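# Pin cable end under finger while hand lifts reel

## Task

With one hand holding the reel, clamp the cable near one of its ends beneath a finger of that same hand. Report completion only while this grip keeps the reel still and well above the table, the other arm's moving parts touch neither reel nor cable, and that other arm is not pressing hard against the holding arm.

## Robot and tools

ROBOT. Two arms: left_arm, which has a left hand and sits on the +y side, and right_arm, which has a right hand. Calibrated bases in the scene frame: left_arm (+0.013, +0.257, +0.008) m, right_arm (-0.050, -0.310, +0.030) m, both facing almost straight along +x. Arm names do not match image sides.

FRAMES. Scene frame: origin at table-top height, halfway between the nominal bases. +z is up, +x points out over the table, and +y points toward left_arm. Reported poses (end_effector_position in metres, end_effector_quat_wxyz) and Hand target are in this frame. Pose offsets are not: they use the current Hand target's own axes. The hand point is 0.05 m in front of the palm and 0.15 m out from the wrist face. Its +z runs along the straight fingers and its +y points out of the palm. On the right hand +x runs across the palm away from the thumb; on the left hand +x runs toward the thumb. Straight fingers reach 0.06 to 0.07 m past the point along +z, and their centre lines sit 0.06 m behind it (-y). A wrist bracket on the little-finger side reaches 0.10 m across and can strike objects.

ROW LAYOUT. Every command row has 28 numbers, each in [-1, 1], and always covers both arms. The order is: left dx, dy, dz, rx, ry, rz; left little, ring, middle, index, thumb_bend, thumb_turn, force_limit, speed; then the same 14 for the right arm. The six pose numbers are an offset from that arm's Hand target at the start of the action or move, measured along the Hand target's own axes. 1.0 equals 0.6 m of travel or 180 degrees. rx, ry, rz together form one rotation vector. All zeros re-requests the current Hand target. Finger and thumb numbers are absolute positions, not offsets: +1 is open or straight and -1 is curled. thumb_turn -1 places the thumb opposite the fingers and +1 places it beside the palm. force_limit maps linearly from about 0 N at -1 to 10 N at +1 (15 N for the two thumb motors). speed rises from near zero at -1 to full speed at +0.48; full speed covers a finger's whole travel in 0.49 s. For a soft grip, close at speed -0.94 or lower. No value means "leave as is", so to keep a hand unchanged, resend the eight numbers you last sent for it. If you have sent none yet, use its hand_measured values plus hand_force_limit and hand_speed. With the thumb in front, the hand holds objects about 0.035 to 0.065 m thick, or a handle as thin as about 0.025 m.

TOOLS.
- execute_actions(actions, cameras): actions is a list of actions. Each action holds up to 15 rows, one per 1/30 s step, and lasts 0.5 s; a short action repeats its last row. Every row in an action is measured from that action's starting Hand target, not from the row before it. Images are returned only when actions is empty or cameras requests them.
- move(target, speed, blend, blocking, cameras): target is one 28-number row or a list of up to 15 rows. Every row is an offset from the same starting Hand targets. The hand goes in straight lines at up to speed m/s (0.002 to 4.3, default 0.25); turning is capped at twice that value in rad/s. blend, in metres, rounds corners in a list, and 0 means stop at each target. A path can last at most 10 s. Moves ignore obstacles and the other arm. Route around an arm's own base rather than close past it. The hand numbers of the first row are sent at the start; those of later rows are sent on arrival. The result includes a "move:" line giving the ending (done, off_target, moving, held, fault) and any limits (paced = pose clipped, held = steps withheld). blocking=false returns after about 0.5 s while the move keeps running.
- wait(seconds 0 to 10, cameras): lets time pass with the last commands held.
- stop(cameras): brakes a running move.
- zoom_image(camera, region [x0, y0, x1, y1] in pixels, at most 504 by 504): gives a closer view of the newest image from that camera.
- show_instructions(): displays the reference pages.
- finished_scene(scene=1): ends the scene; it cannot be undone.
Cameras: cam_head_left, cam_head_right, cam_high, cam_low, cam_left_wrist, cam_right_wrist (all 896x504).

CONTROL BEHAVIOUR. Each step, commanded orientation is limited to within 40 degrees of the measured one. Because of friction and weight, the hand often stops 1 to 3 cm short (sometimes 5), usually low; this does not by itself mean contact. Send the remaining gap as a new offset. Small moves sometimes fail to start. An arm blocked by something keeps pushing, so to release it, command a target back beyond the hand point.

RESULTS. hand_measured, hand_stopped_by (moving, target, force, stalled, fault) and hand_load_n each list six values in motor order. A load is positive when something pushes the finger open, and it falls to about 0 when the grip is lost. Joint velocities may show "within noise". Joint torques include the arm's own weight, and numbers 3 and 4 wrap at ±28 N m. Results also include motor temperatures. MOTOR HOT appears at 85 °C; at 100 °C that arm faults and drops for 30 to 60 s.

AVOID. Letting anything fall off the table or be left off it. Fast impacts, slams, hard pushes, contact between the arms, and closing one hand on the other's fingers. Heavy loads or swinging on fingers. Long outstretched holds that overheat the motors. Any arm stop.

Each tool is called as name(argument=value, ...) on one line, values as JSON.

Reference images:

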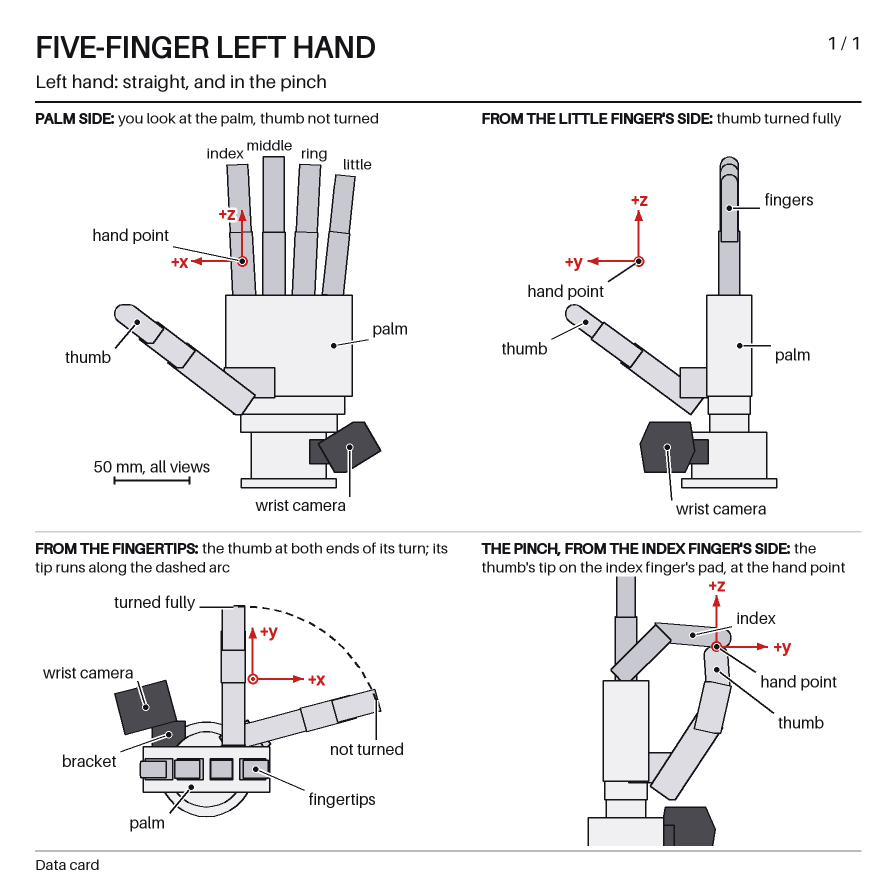

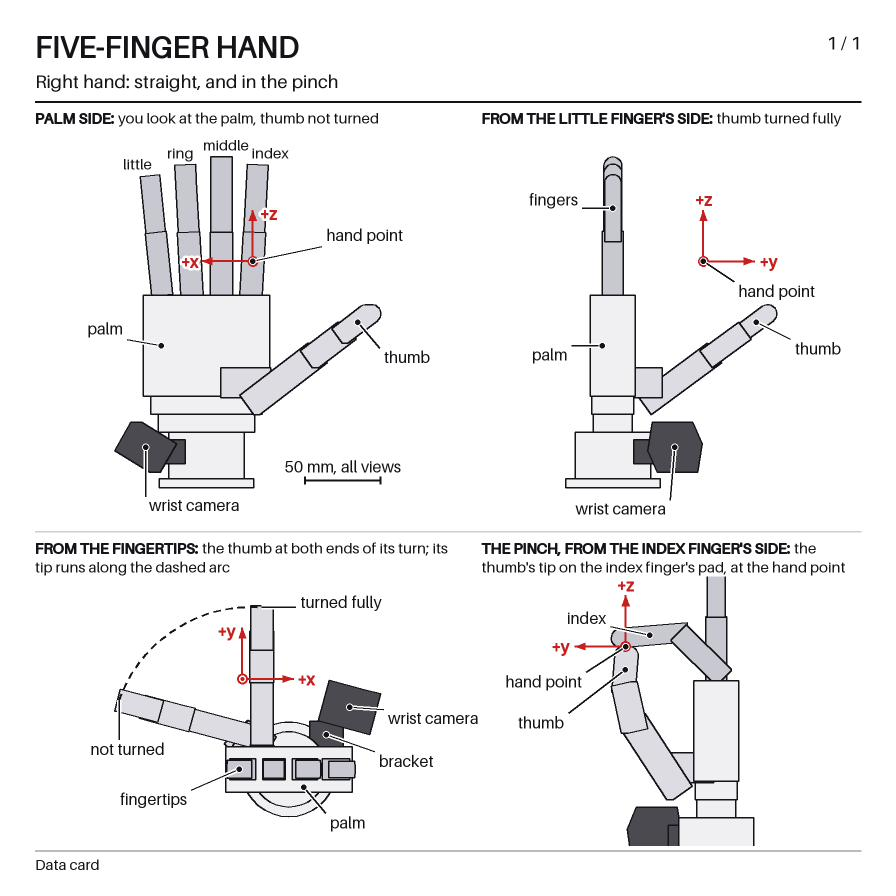

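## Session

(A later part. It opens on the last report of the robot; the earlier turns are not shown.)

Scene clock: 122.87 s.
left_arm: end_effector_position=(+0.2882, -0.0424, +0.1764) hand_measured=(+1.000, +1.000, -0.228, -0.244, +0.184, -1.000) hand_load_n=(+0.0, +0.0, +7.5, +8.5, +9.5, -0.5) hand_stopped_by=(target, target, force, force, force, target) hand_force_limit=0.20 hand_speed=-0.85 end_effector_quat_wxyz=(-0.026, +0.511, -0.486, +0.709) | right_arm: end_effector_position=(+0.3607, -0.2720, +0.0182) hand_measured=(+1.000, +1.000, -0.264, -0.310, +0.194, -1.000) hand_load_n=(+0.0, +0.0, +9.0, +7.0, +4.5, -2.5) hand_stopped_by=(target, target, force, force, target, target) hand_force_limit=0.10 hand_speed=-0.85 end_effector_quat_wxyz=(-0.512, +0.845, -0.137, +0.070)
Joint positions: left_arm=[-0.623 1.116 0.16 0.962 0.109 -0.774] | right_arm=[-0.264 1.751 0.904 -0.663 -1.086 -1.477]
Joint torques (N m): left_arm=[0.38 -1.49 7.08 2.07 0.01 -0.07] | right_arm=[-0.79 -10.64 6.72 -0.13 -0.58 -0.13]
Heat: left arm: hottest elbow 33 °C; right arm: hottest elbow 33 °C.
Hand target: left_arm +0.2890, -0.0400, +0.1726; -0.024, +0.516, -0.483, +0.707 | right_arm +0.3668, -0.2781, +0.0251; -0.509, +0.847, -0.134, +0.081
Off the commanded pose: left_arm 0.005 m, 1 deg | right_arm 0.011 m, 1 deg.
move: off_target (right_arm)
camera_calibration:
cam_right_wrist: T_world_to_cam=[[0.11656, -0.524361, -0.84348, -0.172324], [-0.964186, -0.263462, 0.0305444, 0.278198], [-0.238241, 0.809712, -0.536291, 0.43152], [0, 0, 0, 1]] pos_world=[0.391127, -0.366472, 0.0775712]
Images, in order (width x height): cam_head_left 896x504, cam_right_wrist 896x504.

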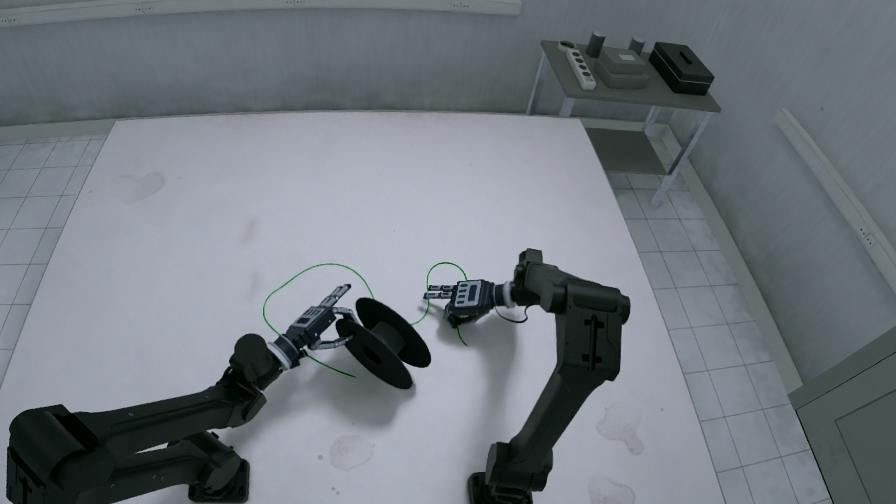

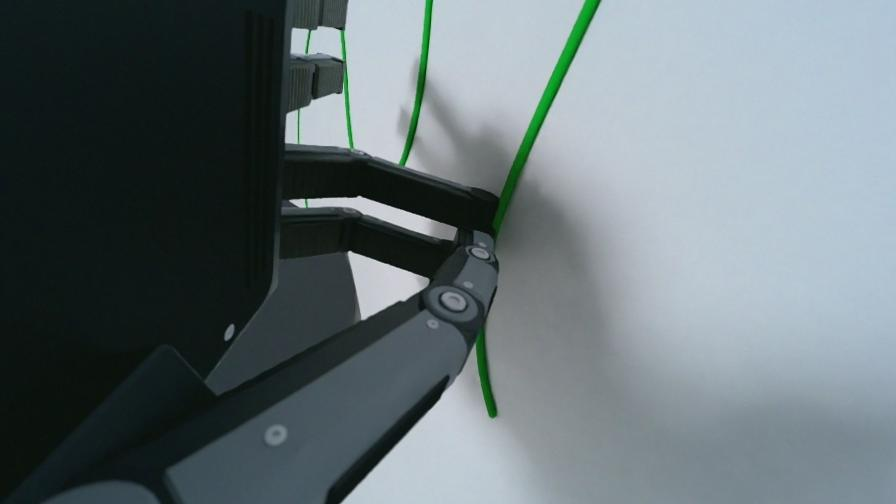

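move(target=[0,0,0,0,0,0,1,1,-0.5,-0.5,-0.2,-1,0.2,-0.85,0,-0.0736,-0.0391,0,0,0,1,1,-0.5,-0.5,0.19,-1,0.1,-0.85], speed=0.06, cameras=["cam_right_wrist","cam_head_left"])

zoom_image(camera="cam_head_left", region=[400, 260, 480, 350])

Scene clock: 124.47 s.
left_arm: end_effector_position=(+0.2882, -0.0424, +0.1764) hand_measured=(+1.000, +1.000, -0.228, -0.244, +0.184, -1.000) hand_load_n=(+0.0, -0.5, +7.5, +8.0, +9.5, -0.5) hand_stopped_by=(target, target, force, force, force, target) hand_force_limit=0.20 hand_speed=-0.85 end_effector_quat_wxyz=(-0.026, +0.511, -0.486, +0.709) | right_arm: end_effector_position=(+0.3447, -0.2682, +0.0591) hand_measured=(+1.000, +1.000, -0.264, -0.310, +0.194, -1.000) hand_load_n=(+0.0, +0.0, +9.0, +6.5, +4.5, -2.5) hand_stopped_by=(target, target, force, force, target, target) hand_force_limit=0.10 hand_speed=-0.85 end_effector_quat_wxyz=(-0.512, +0.844, -0.147, +0.055)
Joint positions: left_arm=[-0.623 1.116 0.16 0.962 0.109 -0.774] | right_arm=[-0.265 1.648 0.907 -0.805 -1.083 -1.477]
Joint torques (N m): left_arm=[0.38 -1.44 7.08 2.07 0.01 -0.08] | right_arm=[-0.85 -9.82 10.3 -0.21 -0.66 -0.13]
Heat: left arm: hottest elbow 33 °C; right arm: hottest elbow 33 °C.
Hand target: left_arm +0.2890, -0.0400, +0.1726; -0.024, +0.516, -0.483, +0.707 | right_arm +0.3669, -0.2782, +0.0750; -0.509, +0.847, -0.134, +0.081
Off the commanded pose: left_arm 0.005 m, 1 deg | right_arm 0.029 m, 3 deg.
move: off_target (right_arm)
camera_calibration:
cam_right_wrist: T_world_to_cam=[[0.0863804, -0.518593, -0.850647, -0.121632], [-0.962662, -0.263326, 0.0627803, 0.260134], [-0.256555, 0.813462, -0.521976, 0.453], [0, 0, 0, 1]] pos_world=[0.377146, -0.363076, 0.116658]
Images, in order (width x height): cam_head_left 896x504, cam_right_wrist 896x504.

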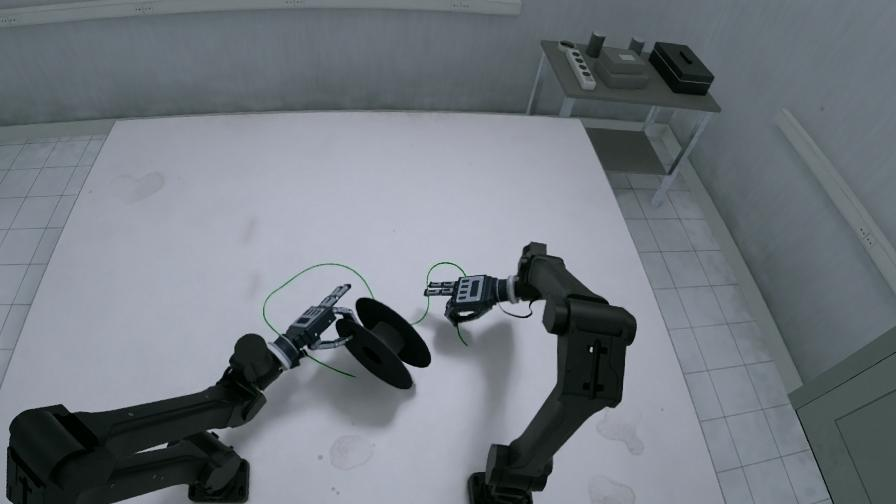

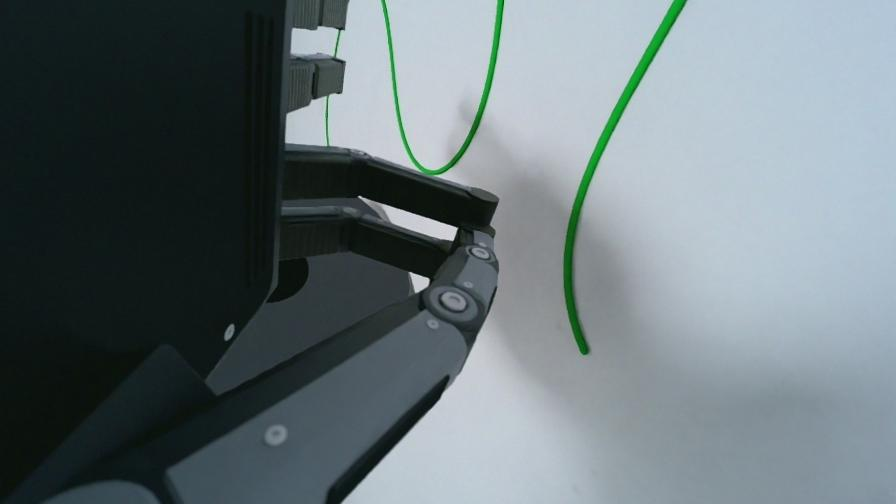

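Scaled by 5.600 from the camera's 896x504 image, which has a finer 1280x720 frame.

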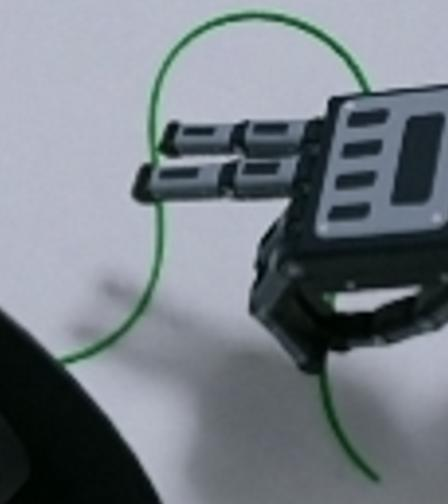

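move(target=[0,0,0,0,0,0,1,1,-0.5,-0.5,-0.2,-1,0.2,-0.85,0.0,-0.25,-0.25,0,0,0,1,1,1,1,1,-1,0.1,0.2], speed=0.25, cameras=["cam_right_wrist","cam_head_left","cam_high","cam_head_right"])

zoom_image(camera="cam_head_left", region=[320, 240, 520, 400])

zoom_image(camera="cam_high", region=[420, 150, 640, 320])

Scene clock: 147.80 s.
left_arm: end_effector_position=(+0.2882, -0.0424, +0.1764) hand_measured=(+1.000, +1.000, -0.228, -0.244, +0.184, -1.000) hand_load_n=(+0.0, +0.0, +7.5, +8.0, +9.5, -0.5) hand_stopped_by=(target, target, force, force, force, target) hand_force_limit=0.20 hand_speed=-0.85 end_effector_quat_wxyz=(-0.026, +0.511, -0.486, +0.709) | right_arm: end_effector_position=(+0.3364, -0.3302, +0.2630) hand_measured=(+1.000, +1.000, +1.000, +1.000, +1.000, -1.000) hand_load_n=(+0.0, +0.0, +0.0, +0.0, +0.0, +0.0) hand_stopped_by=(target, target, target, target, target, target) hand_force_limit=0.10 hand_speed=0.20 end_effector_quat_wxyz=(-0.514, +0.843, -0.147, +0.062)
Joint positions: left_arm=[-0.623 1.116 0.16 0.962 0.109 -0.774] | right_arm=[-0.418 1.478 1.3 -1.63 -1.073 -1.786]
Joint torques (N m): left_arm=[0.38 -1.49 7.09 2.09 0.01 -0.08] | right_arm=[-0.38 -8.35 12.1 -0.58 -0.69 -0.13]
Heat: left arm: hottest elbow 33 °C; right arm: hottest elbow 35 °C.
Hand target: left_arm +0.2890, -0.0400, +0.1726; -0.024, +0.516, -0.483, +0.707 | right_arm +0.3477, -0.3372, +0.2780; -0.509, +0.847, -0.134, +0.081
Off the commanded pose: left_arm 0.005 m, 1 deg | right_arm 0.020 m, 3 deg.
move: off_target (right_arm)
camera_calibration:
cam_right_wrist: T_world_to_cam=[[0.092843, -0.517714, -0.850501, 0.0184679], [-0.965207, -0.256511, 0.0507779, 0.229248], [-0.244451, 0.816195, -0.523516, 0.604934], [0, 0, 0, 1]] pos_world=[0.367434, -0.425379, 0.320759]
Images, in order (width x height): cam_head_left 896x504, cam_head_right 896x504, cam_high 896x504, cam_right_wrist 896x504.

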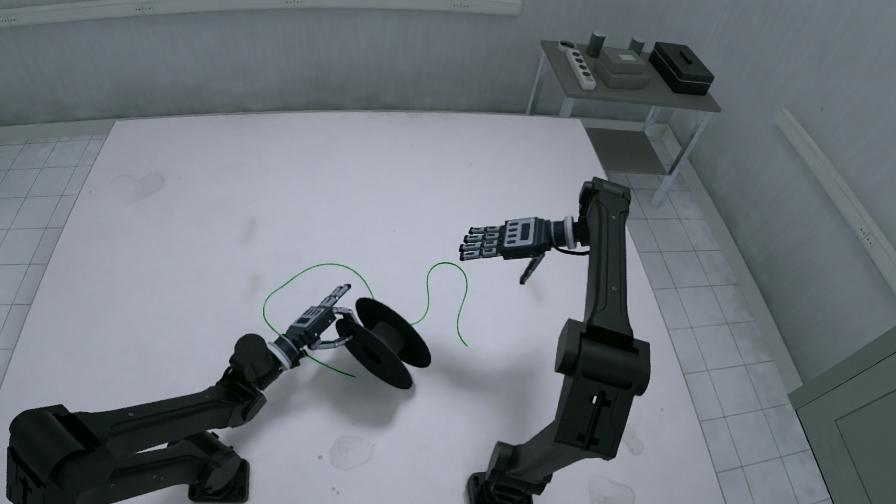

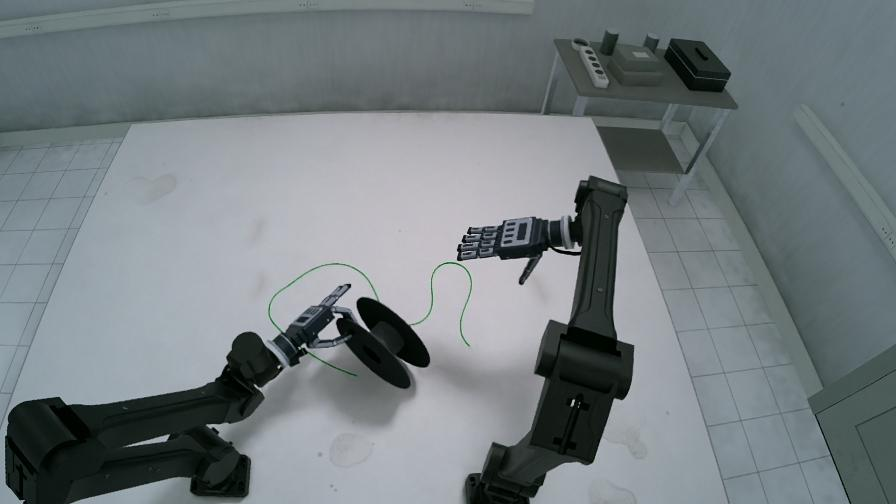

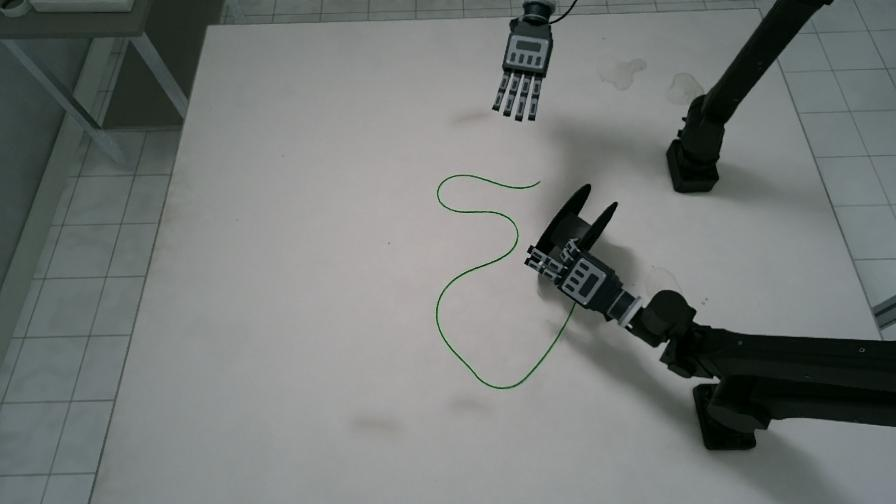

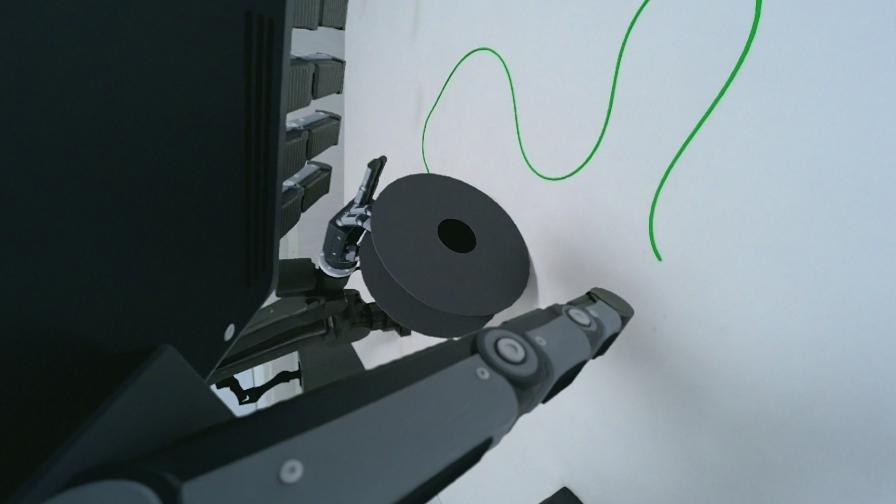

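Scaled by 2.520 from the camera's 896x504 image, which has a finer 1280x720 frame.

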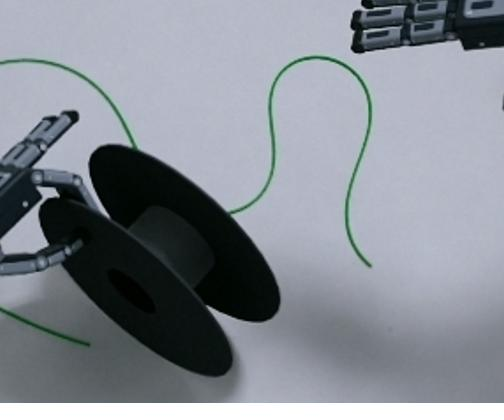

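Scaled by 2.291 from the camera's 896x504 image, which has a finer 1280x720 frame.

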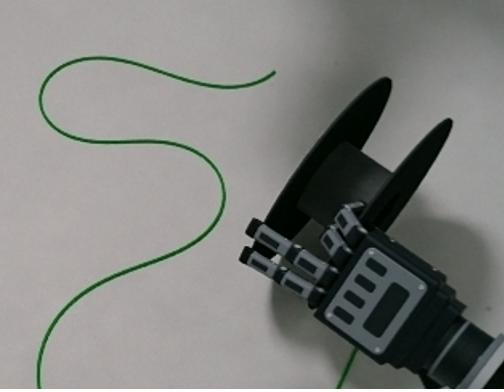

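move(target=[0,0,0,0,0,0,1,1,-0.5,-0.5,-0.2,-1,0.2,-0.85,-0.0058,0.2617,0.2467,0,0,0,1,1,0,0,0.2,-1,0,0.2], speed=0.2, cameras=["cam_right_wrist"])

Scene clock: 153.50 s.
left_arm: end_effector_position=(+0.2882, -0.0424, +0.1764) hand_measured=(+1.000, +1.000, -0.228, -0.244, +0.184, -1.000) hand_load_n=(+0.0, +0.0, +7.5, +8.5, +9.5, +0.0) hand_stopped_by=(target, target, force, force, force, target) hand_force_limit=0.20 hand_speed=-0.85 end_effector_quat_wxyz=(-0.026, +0.511, -0.486, +0.709) | right_arm: end_effector_position=(+0.3612, -0.2840, +0.0677) hand_measured=(+1.000, +1.000, +0.000, +0.000, +0.200, -1.000) hand_load_n=(+0.0, +0.0, +0.0, +0.0, +0.0, +0.0) hand_stopped_by=(target, target, target, target, target, target) hand_force_limit=0.00 hand_speed=0.20 end_effector_quat_wxyz=(-0.508, +0.847, -0.136, +0.078)
Joint positions: left_arm=[-0.623 1.116 0.16 0.962 0.109 -0.774] | right_arm=[-0.289 1.652 0.95 -0.831 -1.079 -1.522]
Joint torques (N m): left_arm=[0.38 -1.49 7.08 2.07 0.02 -0.07] | right_arm=[0.32 -9.76 6.19 0.57 -0.86 0.02]
Heat: left arm: hottest elbow 33 °C; right arm: hottest elbow 35 °C.
Hand target: left_arm +0.2890, -0.0400, +0.1726; -0.024, +0.516, -0.483, +0.707 | right_arm +0.3619, -0.2819, +0.0696; -0.509, +0.847, -0.135, +0.081
Off the commanded pose: left_arm 0.005 m, 1 deg | right_arm 0.003 m, 0 deg.
move: done
camera_calibration:
cam_right_wrist: T_world_to_cam=[[0.12534, -0.534683, -0.835706, -0.143587], [-0.965783, -0.258534, 0.0205601, 0.276627], [-0.227052, 0.804534, -0.548792, 0.463139], [0, 0, 0, 1]] pos_world=[0.390315, -0.377866, 0.128483]
Images, in order (width x height): cam_right_wrist 896x504.

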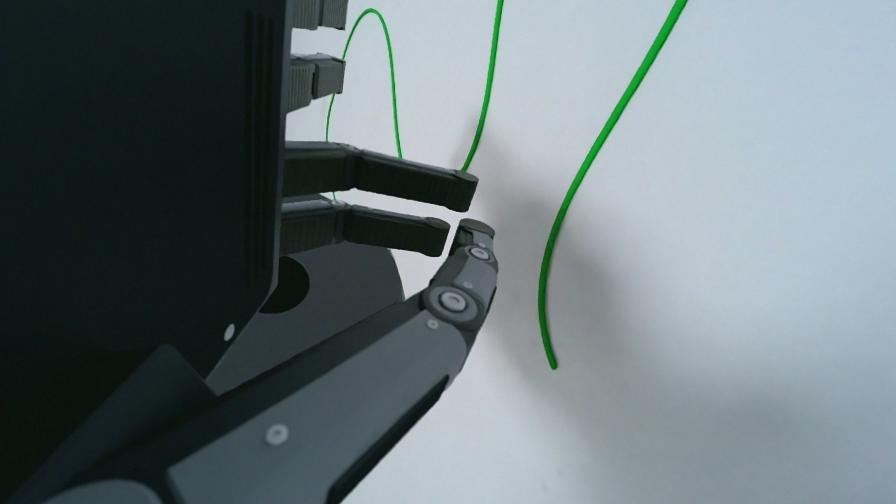

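move(target=[0,0,0,0,0,0,1,1,-0.5,-0.5,-0.2,-1,0.2,-0.85,-0.021,0.0955,0.051,0,0,0,1,1,0,0,0.2,-1,0,0.2], speed=0.08, cameras=["cam_right_wrist","cam_head_left"])

zoom_image(camera="cam_head_left", region=[400, 260, 500, 360])

Scene clock: 155.63 s.
left_arm: end_effector_position=(+0.2882, -0.0424, +0.1764) hand_measured=(+1.000, +1.000, -0.228, -0.244, +0.184, -1.000) hand_load_n=(+0.0, +0.0, +7.5, +8.5, +9.5, +0.0) hand_stopped_by=(target, target, force, force, force, target) hand_force_limit=0.20 hand_speed=-0.85 end_effector_quat_wxyz=(-0.026, +0.511, -0.486, +0.709) | right_arm: end_effector_position=(+0.3546, -0.2796, +0.0201) hand_measured=(+1.000, +1.000, +0.000, +0.000, +0.200, -1.000) hand_load_n=(+0.0, +0.0, -4.5, +0.0, +0.0, +0.0) hand_stopped_by=(target, target, target, target, target, target) hand_force_limit=0.00 hand_speed=0.20 end_effector_quat_wxyz=(-0.513, +0.843, -0.137, +0.085)
Joint positions: left_arm=[-0.623 1.116 0.16 0.962 0.109 -0.774] | right_arm=[-0.289 1.727 0.875 -0.651 -1.093 -1.5]
Joint torques (N m): left_arm=[0.38 -1.49 7.09 2.09 0.01 -0.07] | right_arm=[0.44 -7.12 4.51 1.11 -0.33 -0.17]
Heat: left arm: hottest elbow 33 °C; right arm: hottest elbow 35 °C.
Hand target: left_arm +0.2890, -0.0400, +0.1726; -0.024, +0.516, -0.483, +0.707 | right_arm +0.3500, -0.2778, +0.0047; -0.509, +0.847, -0.134, +0.081
Off the commanded pose: left_arm 0.005 m, 1 deg | right_arm 0.016 m, 1 deg.
move: off_target (right_arm)
camera_calibration:
cam_right_wrist: T_world_to_cam=[[0.131575, -0.526811, -0.839737, -0.180127], [-0.968385, -0.249417, 0.00473951, 0.276142], [-0.211941, 0.812565, -0.542973, 0.428835], [0, 0, 0, 1]] pos_world=[0.382, -0.374475, 0.0802776]
Images, in order (width x height): cam_head_left 896x504, cam_right_wrist 896x504.

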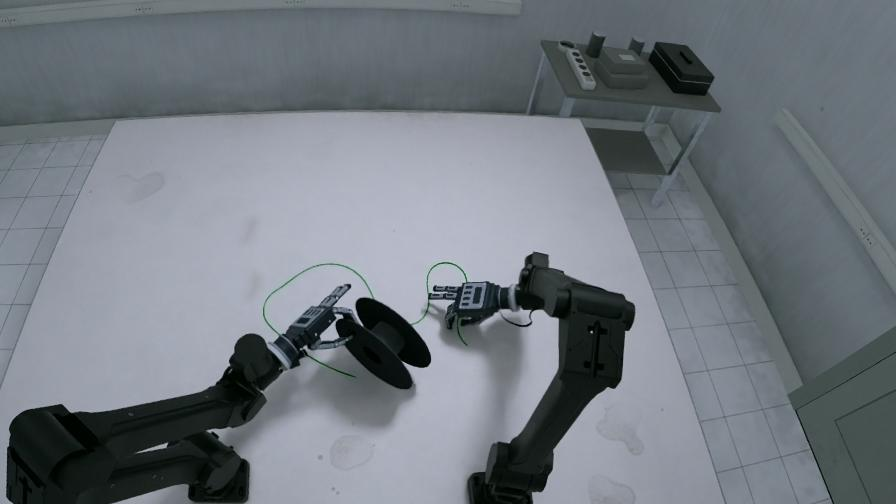

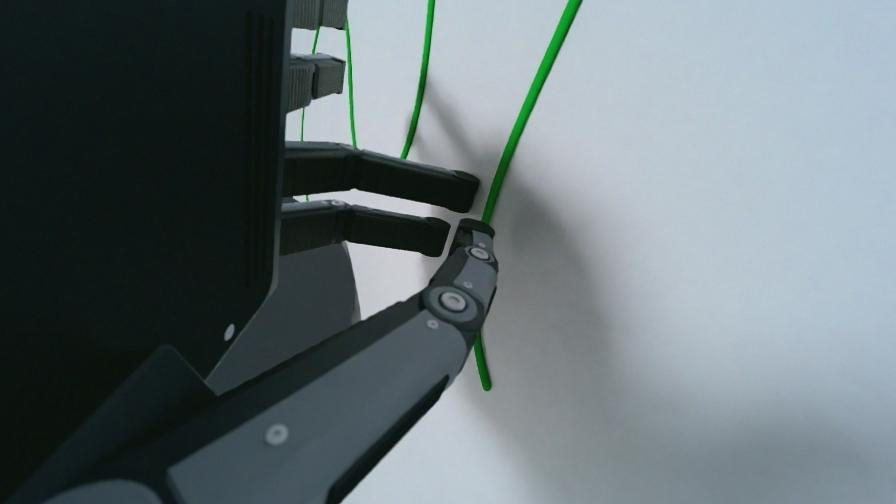

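Scaled by 5.040 from the camera's 896x504 image, which has a finer 1280x720 frame.

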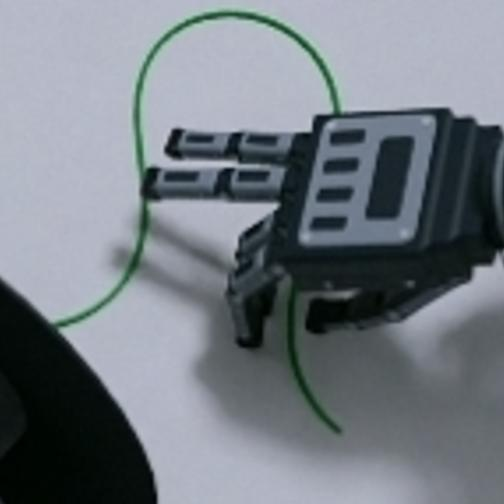

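execute_actions(actions=[[[0,0,0,0,0,0,1,1,-0.5,-0.5,-0.2,-1,0.2,-0.85,0,0.009,0.0047,0,0,0,1,1,-0.15,-0.15,0.2,-1,0.0,-0.8]],[[0,0,0,0,0,0,1,1,-0.5,-0.5,-0.2,-1,0.2,-0.85,0,0.009,0.0047,0,0,0,1,1,-0.5,-0.5,0.2,-1,0.0,-0.8]],[[0,0,0,0,0,0,1,1,-0.5,-0.5,-0.2,-1,0.2,-0.85,0,0.005,0.002,0,0,0,1,1,-0.5,-0.5,0.2,-1,0.0,-0.8]]], cameras=["cam_right_wrist","cam_head_left"])

Scene clock: 157.87 s.
left_arm: end_effector_position=(+0.2882, -0.0424, +0.1764) hand_measured=(+1.000, +1.000, -0.228, -0.244, +0.184, -1.000) hand_load_n=(+0.0, +0.0, +7.0, +8.5, +9.5, -0.5) hand_stopped_by=(target, target, force, force, force, target) hand_force_limit=0.20 hand_speed=-0.85 end_effector_quat_wxyz=(-0.026, +0.511, -0.486, +0.709) | right_arm: end_effector_position=(+0.3595, -0.2711, +0.0146) hand_measured=(+1.000, +1.000, -0.256, -0.312, +0.200, -1.000) hand_load_n=(+0.0, -0.5, +5.0, +8.0, +1.5, -2.5) hand_stopped_by=(target, target, force, force, target, target) hand_force_limit=0.00 hand_speed=-0.80 end_effector_quat_wxyz=(-0.523, +0.838, -0.124, +0.090)
Joint positions: left_arm=[-0.623 1.116 0.16 0.962 0.109 -0.774] | right_arm=[-0.273 1.749 0.871 -0.606 -1.117 -1.497]
Joint torques (N m): left_arm=[0.38 -1.49 7.06 2.07 0.01 -0.07] | right_arm=[-0.91 -6.36 4 1.03 0.63 -0.21]
Heat: left arm: hottest elbow 33 °C; right arm: hottest elbow 35 °C.
Hand target: left_arm +0.2890, -0.0400, +0.1726; -0.024, +0.516, -0.483, +0.707 | right_arm +0.3498, -0.2783, -0.0106; -0.509, +0.847, -0.134, +0.081
Off the commanded pose: left_arm 0.005 m, 1 deg | right_arm 0.028 m, 2 deg.
Step readings (end_effector_position of left_arm | right_arm):
0: (+0.2882, -0.0424, +0.1764) | (+0.3546, -0.2796, +0.0201)
1: (+0.2882, -0.0424, +0.1764) | (+0.3546, -0.2796, +0.0198)
2: (+0.2882, -0.0424, +0.1764) | (+0.3550, -0.2794, +0.0195)
4: (+0.2882, -0.0424, +0.1764) | (+0.3555, -0.2786, +0.0193)
8: (+0.2882, -0.0424, +0.1764) | (+0.3570, -0.2749, +0.0182)
15: (+0.2882, -0.0424, +0.1764) | (+0.3578, -0.2724, +0.0174)
16: (+0.2882, -0.0424, +0.1764) | (+0.3579, -0.2725, +0.0171)
17: (+0.2882, -0.0424, +0.1764) | (+0.3581, -0.2723, +0.0169)
19: (+0.2882, -0.0424, +0.1764) | (+0.3585, -0.2720, +0.0165)
23: (+0.2882, -0.0424, +0.1764) | (+0.3594, -0.2713, +0.0149)
30: (+0.2882, -0.0424, +0.1764) | (+0.3594, -0.2712, +0.0147)
31: (+0.2882, -0.0424, +0.1764) | (+0.3594, -0.2712, +0.0146)
32: (+0.2882, -0.0424, +0.1764) | (+0.3595, -0.2712, +0.0147)
34: (+0.2882, -0.0424, +0.1764) | (+0.3595, -0.2711, +0.0146)
38: (+0.2882, -0.0424, +0.1764) | (+0.3595, -0.2711, +0.0146)
45: (+0.2882, -0.0424, +0.1764) | (+0.3595, -0.2711, +0.0146)
camera_calibration:
cam_right_wrist: T_world_to_cam=[[0.160742, -0.508858, -0.84571, -0.186443], [-0.963846, -0.265423, -0.0234928, 0.277439], [-0.212516, 0.818911, -0.533125, 0.421716], [0, 0, 0, 1]] pos_world=[0.386999, -0.366582, 0.0736681]
Images, in order (width x height): cam_head_left 896x504, cam_right_wrist 896x504.

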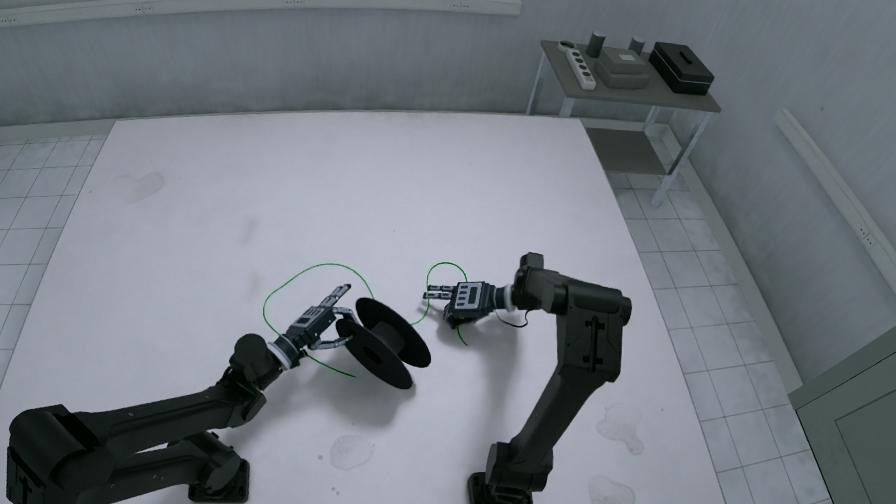

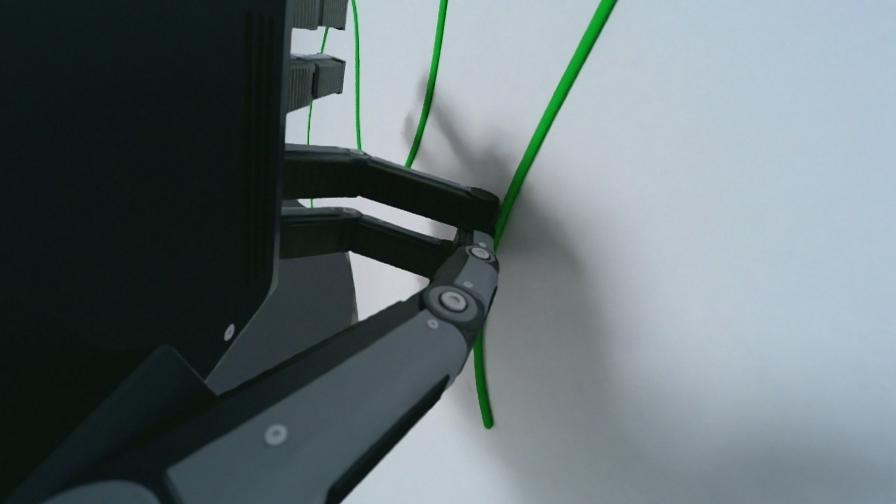

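move(target=[0,0,0,0,0,0,1,1,-0.5,-0.5,-0.2,-1,0.2,-0.85,0,-0.07,-0.037,0,0,0,1,1,-0.5,-0.5,0.2,-1,0.0,-0.8], speed=0.06, cameras=["cam_right_wrist","cam_head_left"])

zoom_image(camera="cam_head_left", region=[400, 260, 500, 360])

Scene clock: 159.50 s.
left_arm: end_effector_position=(+0.2882, -0.0424, +0.1764) hand_measured=(+1.000, +1.000, -0.228, -0.244, +0.184, -1.000) hand_load_n=(+0.0, +0.0, +7.5, +8.0, +9.0, -0.5) hand_stopped_by=(target, target, force, force, force, target) hand_force_limit=0.20 hand_speed=-0.85 end_effector_quat_wxyz=(-0.026, +0.511, -0.486, +0.709) | right_arm: end_effector_position=(+0.3453, -0.2729, +0.0311) hand_measured=(+1.000, +1.000, -0.256, -0.312, +0.200, -1.000) hand_load_n=(+0.0, +0.0, +5.0, +8.0, +2.0, -2.5) hand_stopped_by=(target, target, force, force, target, target) hand_force_limit=0.00 hand_speed=-0.80 end_effector_quat_wxyz=(-0.511, +0.846, -0.137, +0.072)
Joint positions: left_arm=[-0.623 1.116 0.16 0.962 0.109 -0.774] | right_arm=[-0.276 1.694 0.871 -0.706 -1.084 -1.502]
Joint torques (N m): left_arm=[0.32 -1.49 7.09 2.09 0.02 -0.07] | right_arm=[-0.73 -9.88 6.58 -0.12 -0.67 -0.13]
Heat: left arm: hottest elbow 33 °C; right arm: hottest elbow 35 °C.
Hand target: left_arm +0.2890, -0.0400, +0.1726; -0.024, +0.516, -0.483, +0.707 | right_arm +0.3499, -0.2781, +0.0368; -0.509, +0.847, -0.134, +0.081
Off the commanded pose: left_arm 0.005 m, 1 deg | right_arm 0.009 m, 1 deg.
move: done
camera_calibration:
cam_right_wrist: T_world_to_cam=[[0.118614, -0.527117, -0.841474, -0.161616], [-0.96425, -0.263395, 0.0290759, 0.262747], [-0.236966, 0.807942, -0.539515, 0.434667], [0, 0, 0, 1]] pos_world=[0.375526, -0.36717, 0.0908743]
Images, in order (width x height): cam_head_left 896x504, cam_right_wrist 896x504.

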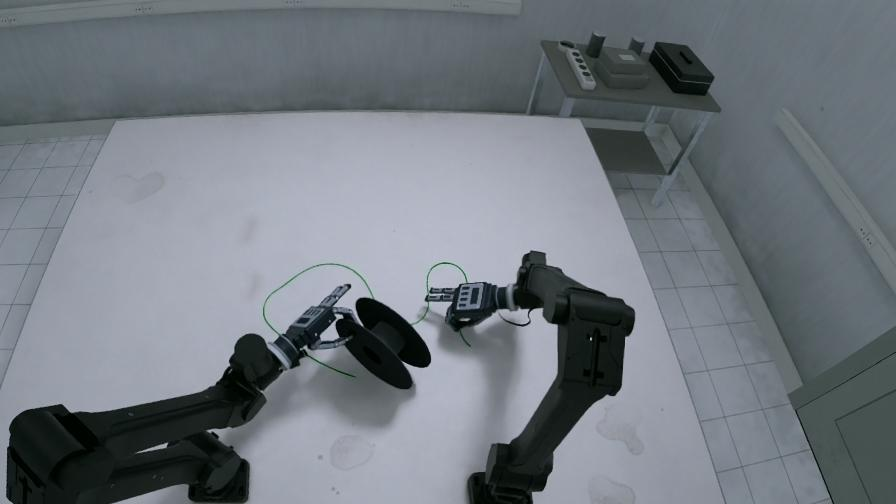

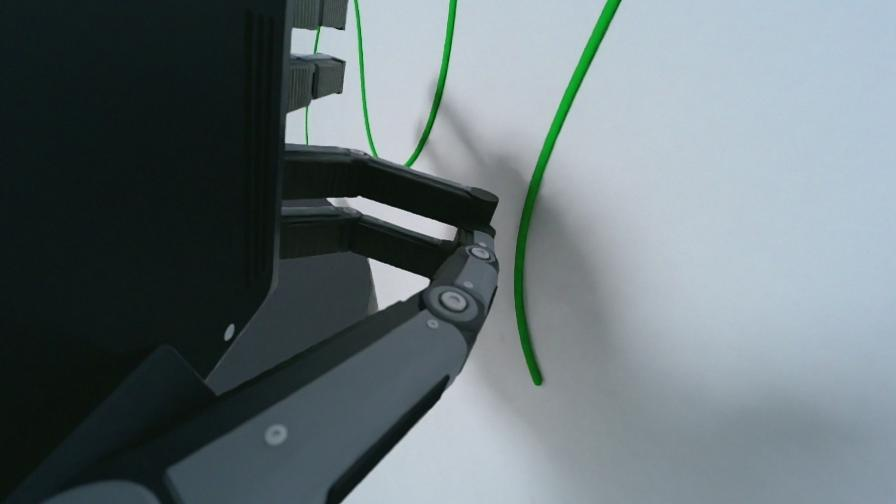

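Scaled by 5.040 from the camera's 896x504 image, which has a finer 1280x720 frame.

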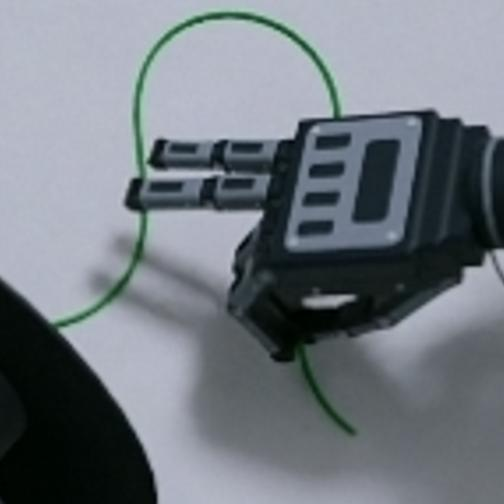

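move(target=[[0,0,0,0,0,0,1,1,-0.5,-0.5,-0.2,-1,0.2,-0.85,0.0305,0.0037,-0.0067,0,0,0,1,1,-0.5,-0.5,0.2,-1,0.0,-0.8],[0,0,0,0,0,0,1,1,-0.5,-0.5,-0.2,-1,0.2,-0.85,0.0305,0.067,0.027,0,0,0,1,1,-0.5,-0.5,0.2,-1,0.0,-0.8],[0,0,0,0,0,0,1,1,-0.5,-0.5,-0.2,-1,0.2,-0.85,0.1338,0.0388,0.0798,0,0,0,1,1,-0.5,-0.5,0.2,-1,0.0,-0.8]], speed=0.07, cameras=["cam_right_wrist","cam_head_left","cam_high"])

Scene clock: 166.17 s.
left_arm: end_effector_position=(+0.2882, -0.0424, +0.1764) hand_measured=(+1.000, +1.000, -0.228, -0.244, +0.184, -1.000) hand_load_n=(+0.0, +0.0, +7.0, +8.5, +9.0, +0.0) hand_stopped_by=(target, target, force, force, force, target) hand_force_limit=0.20 hand_speed=-0.85 end_effector_quat_wxyz=(-0.026, +0.511, -0.486, +0.709) | right_arm: end_effector_position=(+0.4175, -0.2672, +0.0165) hand_measured=(+1.000, +1.000, -0.256, -0.312, +0.200, -1.000) hand_load_n=(+0.0, +0.0, +3.0, +7.5, +2.0, -2.0) hand_stopped_by=(target, target, force, force, target, target) hand_force_limit=0.00 hand_speed=-0.80 end_effector_quat_wxyz=(-0.526, +0.834, -0.154, +0.066)
Joint positions: left_arm=[-0.623 1.116 0.16 0.962 0.109 -0.774] | right_arm=[-0.234 1.86 1.047 -0.612 -1.113 -1.35]
Joint torques (N m): left_arm=[0.44 -1.49 7.08 2.09 0.01 -0.07] | right_arm=[0.67 -7.06 8.79 1.61 0.74 -0.37]
Heat: left arm: hottest elbow 33 °C; right arm: hottest elbow 35 °C.
Hand target: left_arm +0.2890, -0.0400, +0.1726; -0.024, +0.516, -0.483, +0.707 | right_arm +0.4359, -0.2733, -0.0062; -0.509, +0.847, -0.135, +0.081
Off the commanded pose: left_arm 0.005 m, 1 deg | right_arm 0.030 m, 4 deg.
move: off_target (right_arm)
camera_calibration:
cam_right_wrist: T_world_to_cam=[[0.0878362, -0.492963, -0.865605, -0.157137], [-0.96958, -0.241613, 0.0392119, 0.342237], [-0.228471, 0.835829, -0.49919, 0.442465], [0, 0, 0, 1]] pos_world=[0.446719, -0.364599, 0.0714358]
Images, in order (width x height): cam_head_left 896x504, cam_high 896x504, cam_right_wrist 896x504.

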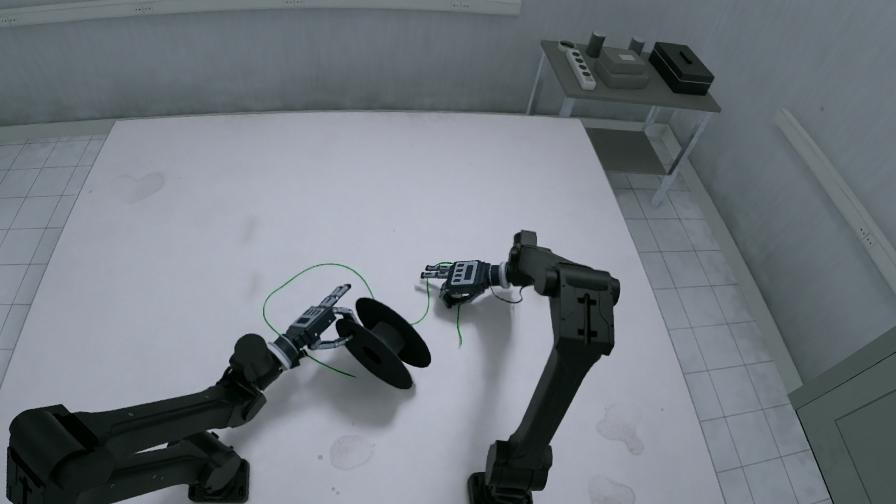

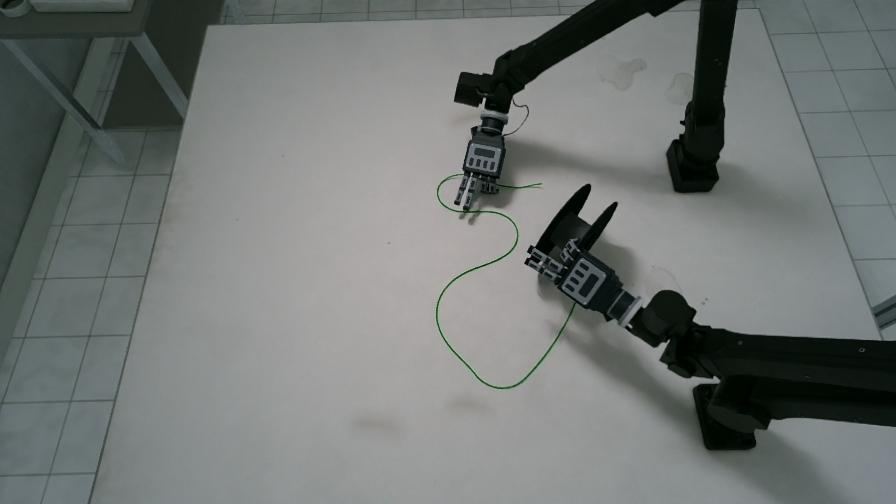

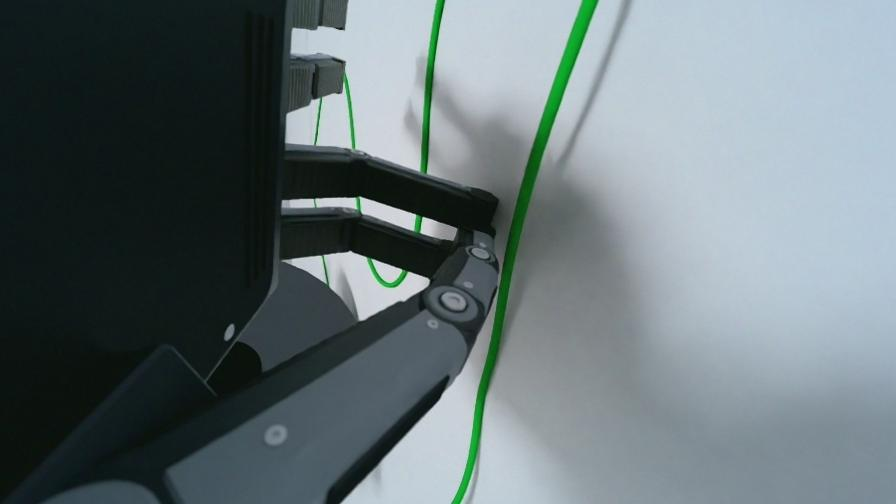

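zoom_image(camera="cam_head_left", region=[400, 240, 500, 360])

zoom_image(camera="cam_high", region=[420, 130, 570, 240])

zoom_image(camera="cam_right_wrist", region=[400, 0, 650, 504])

Scaled by 4.200 from the camera's 896x504 image, which has a finer 1280x720 frame.

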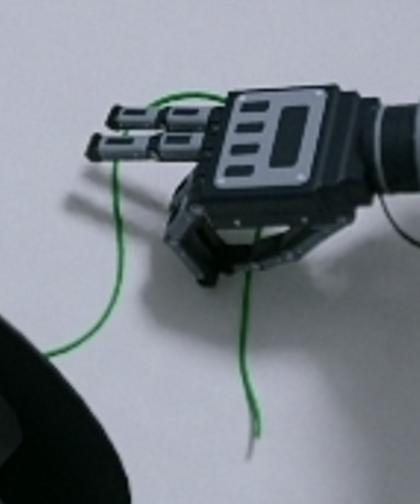

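Scaled by 3.360 from the camera's 896x504 image, which has a finer 1280x720 frame.

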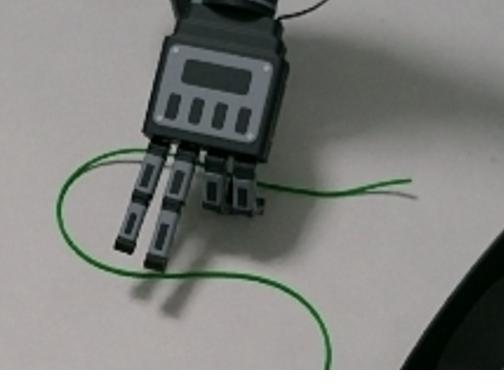

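Scaled by 1.000.

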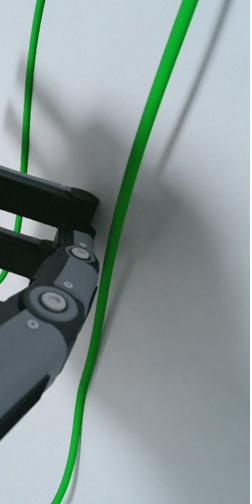

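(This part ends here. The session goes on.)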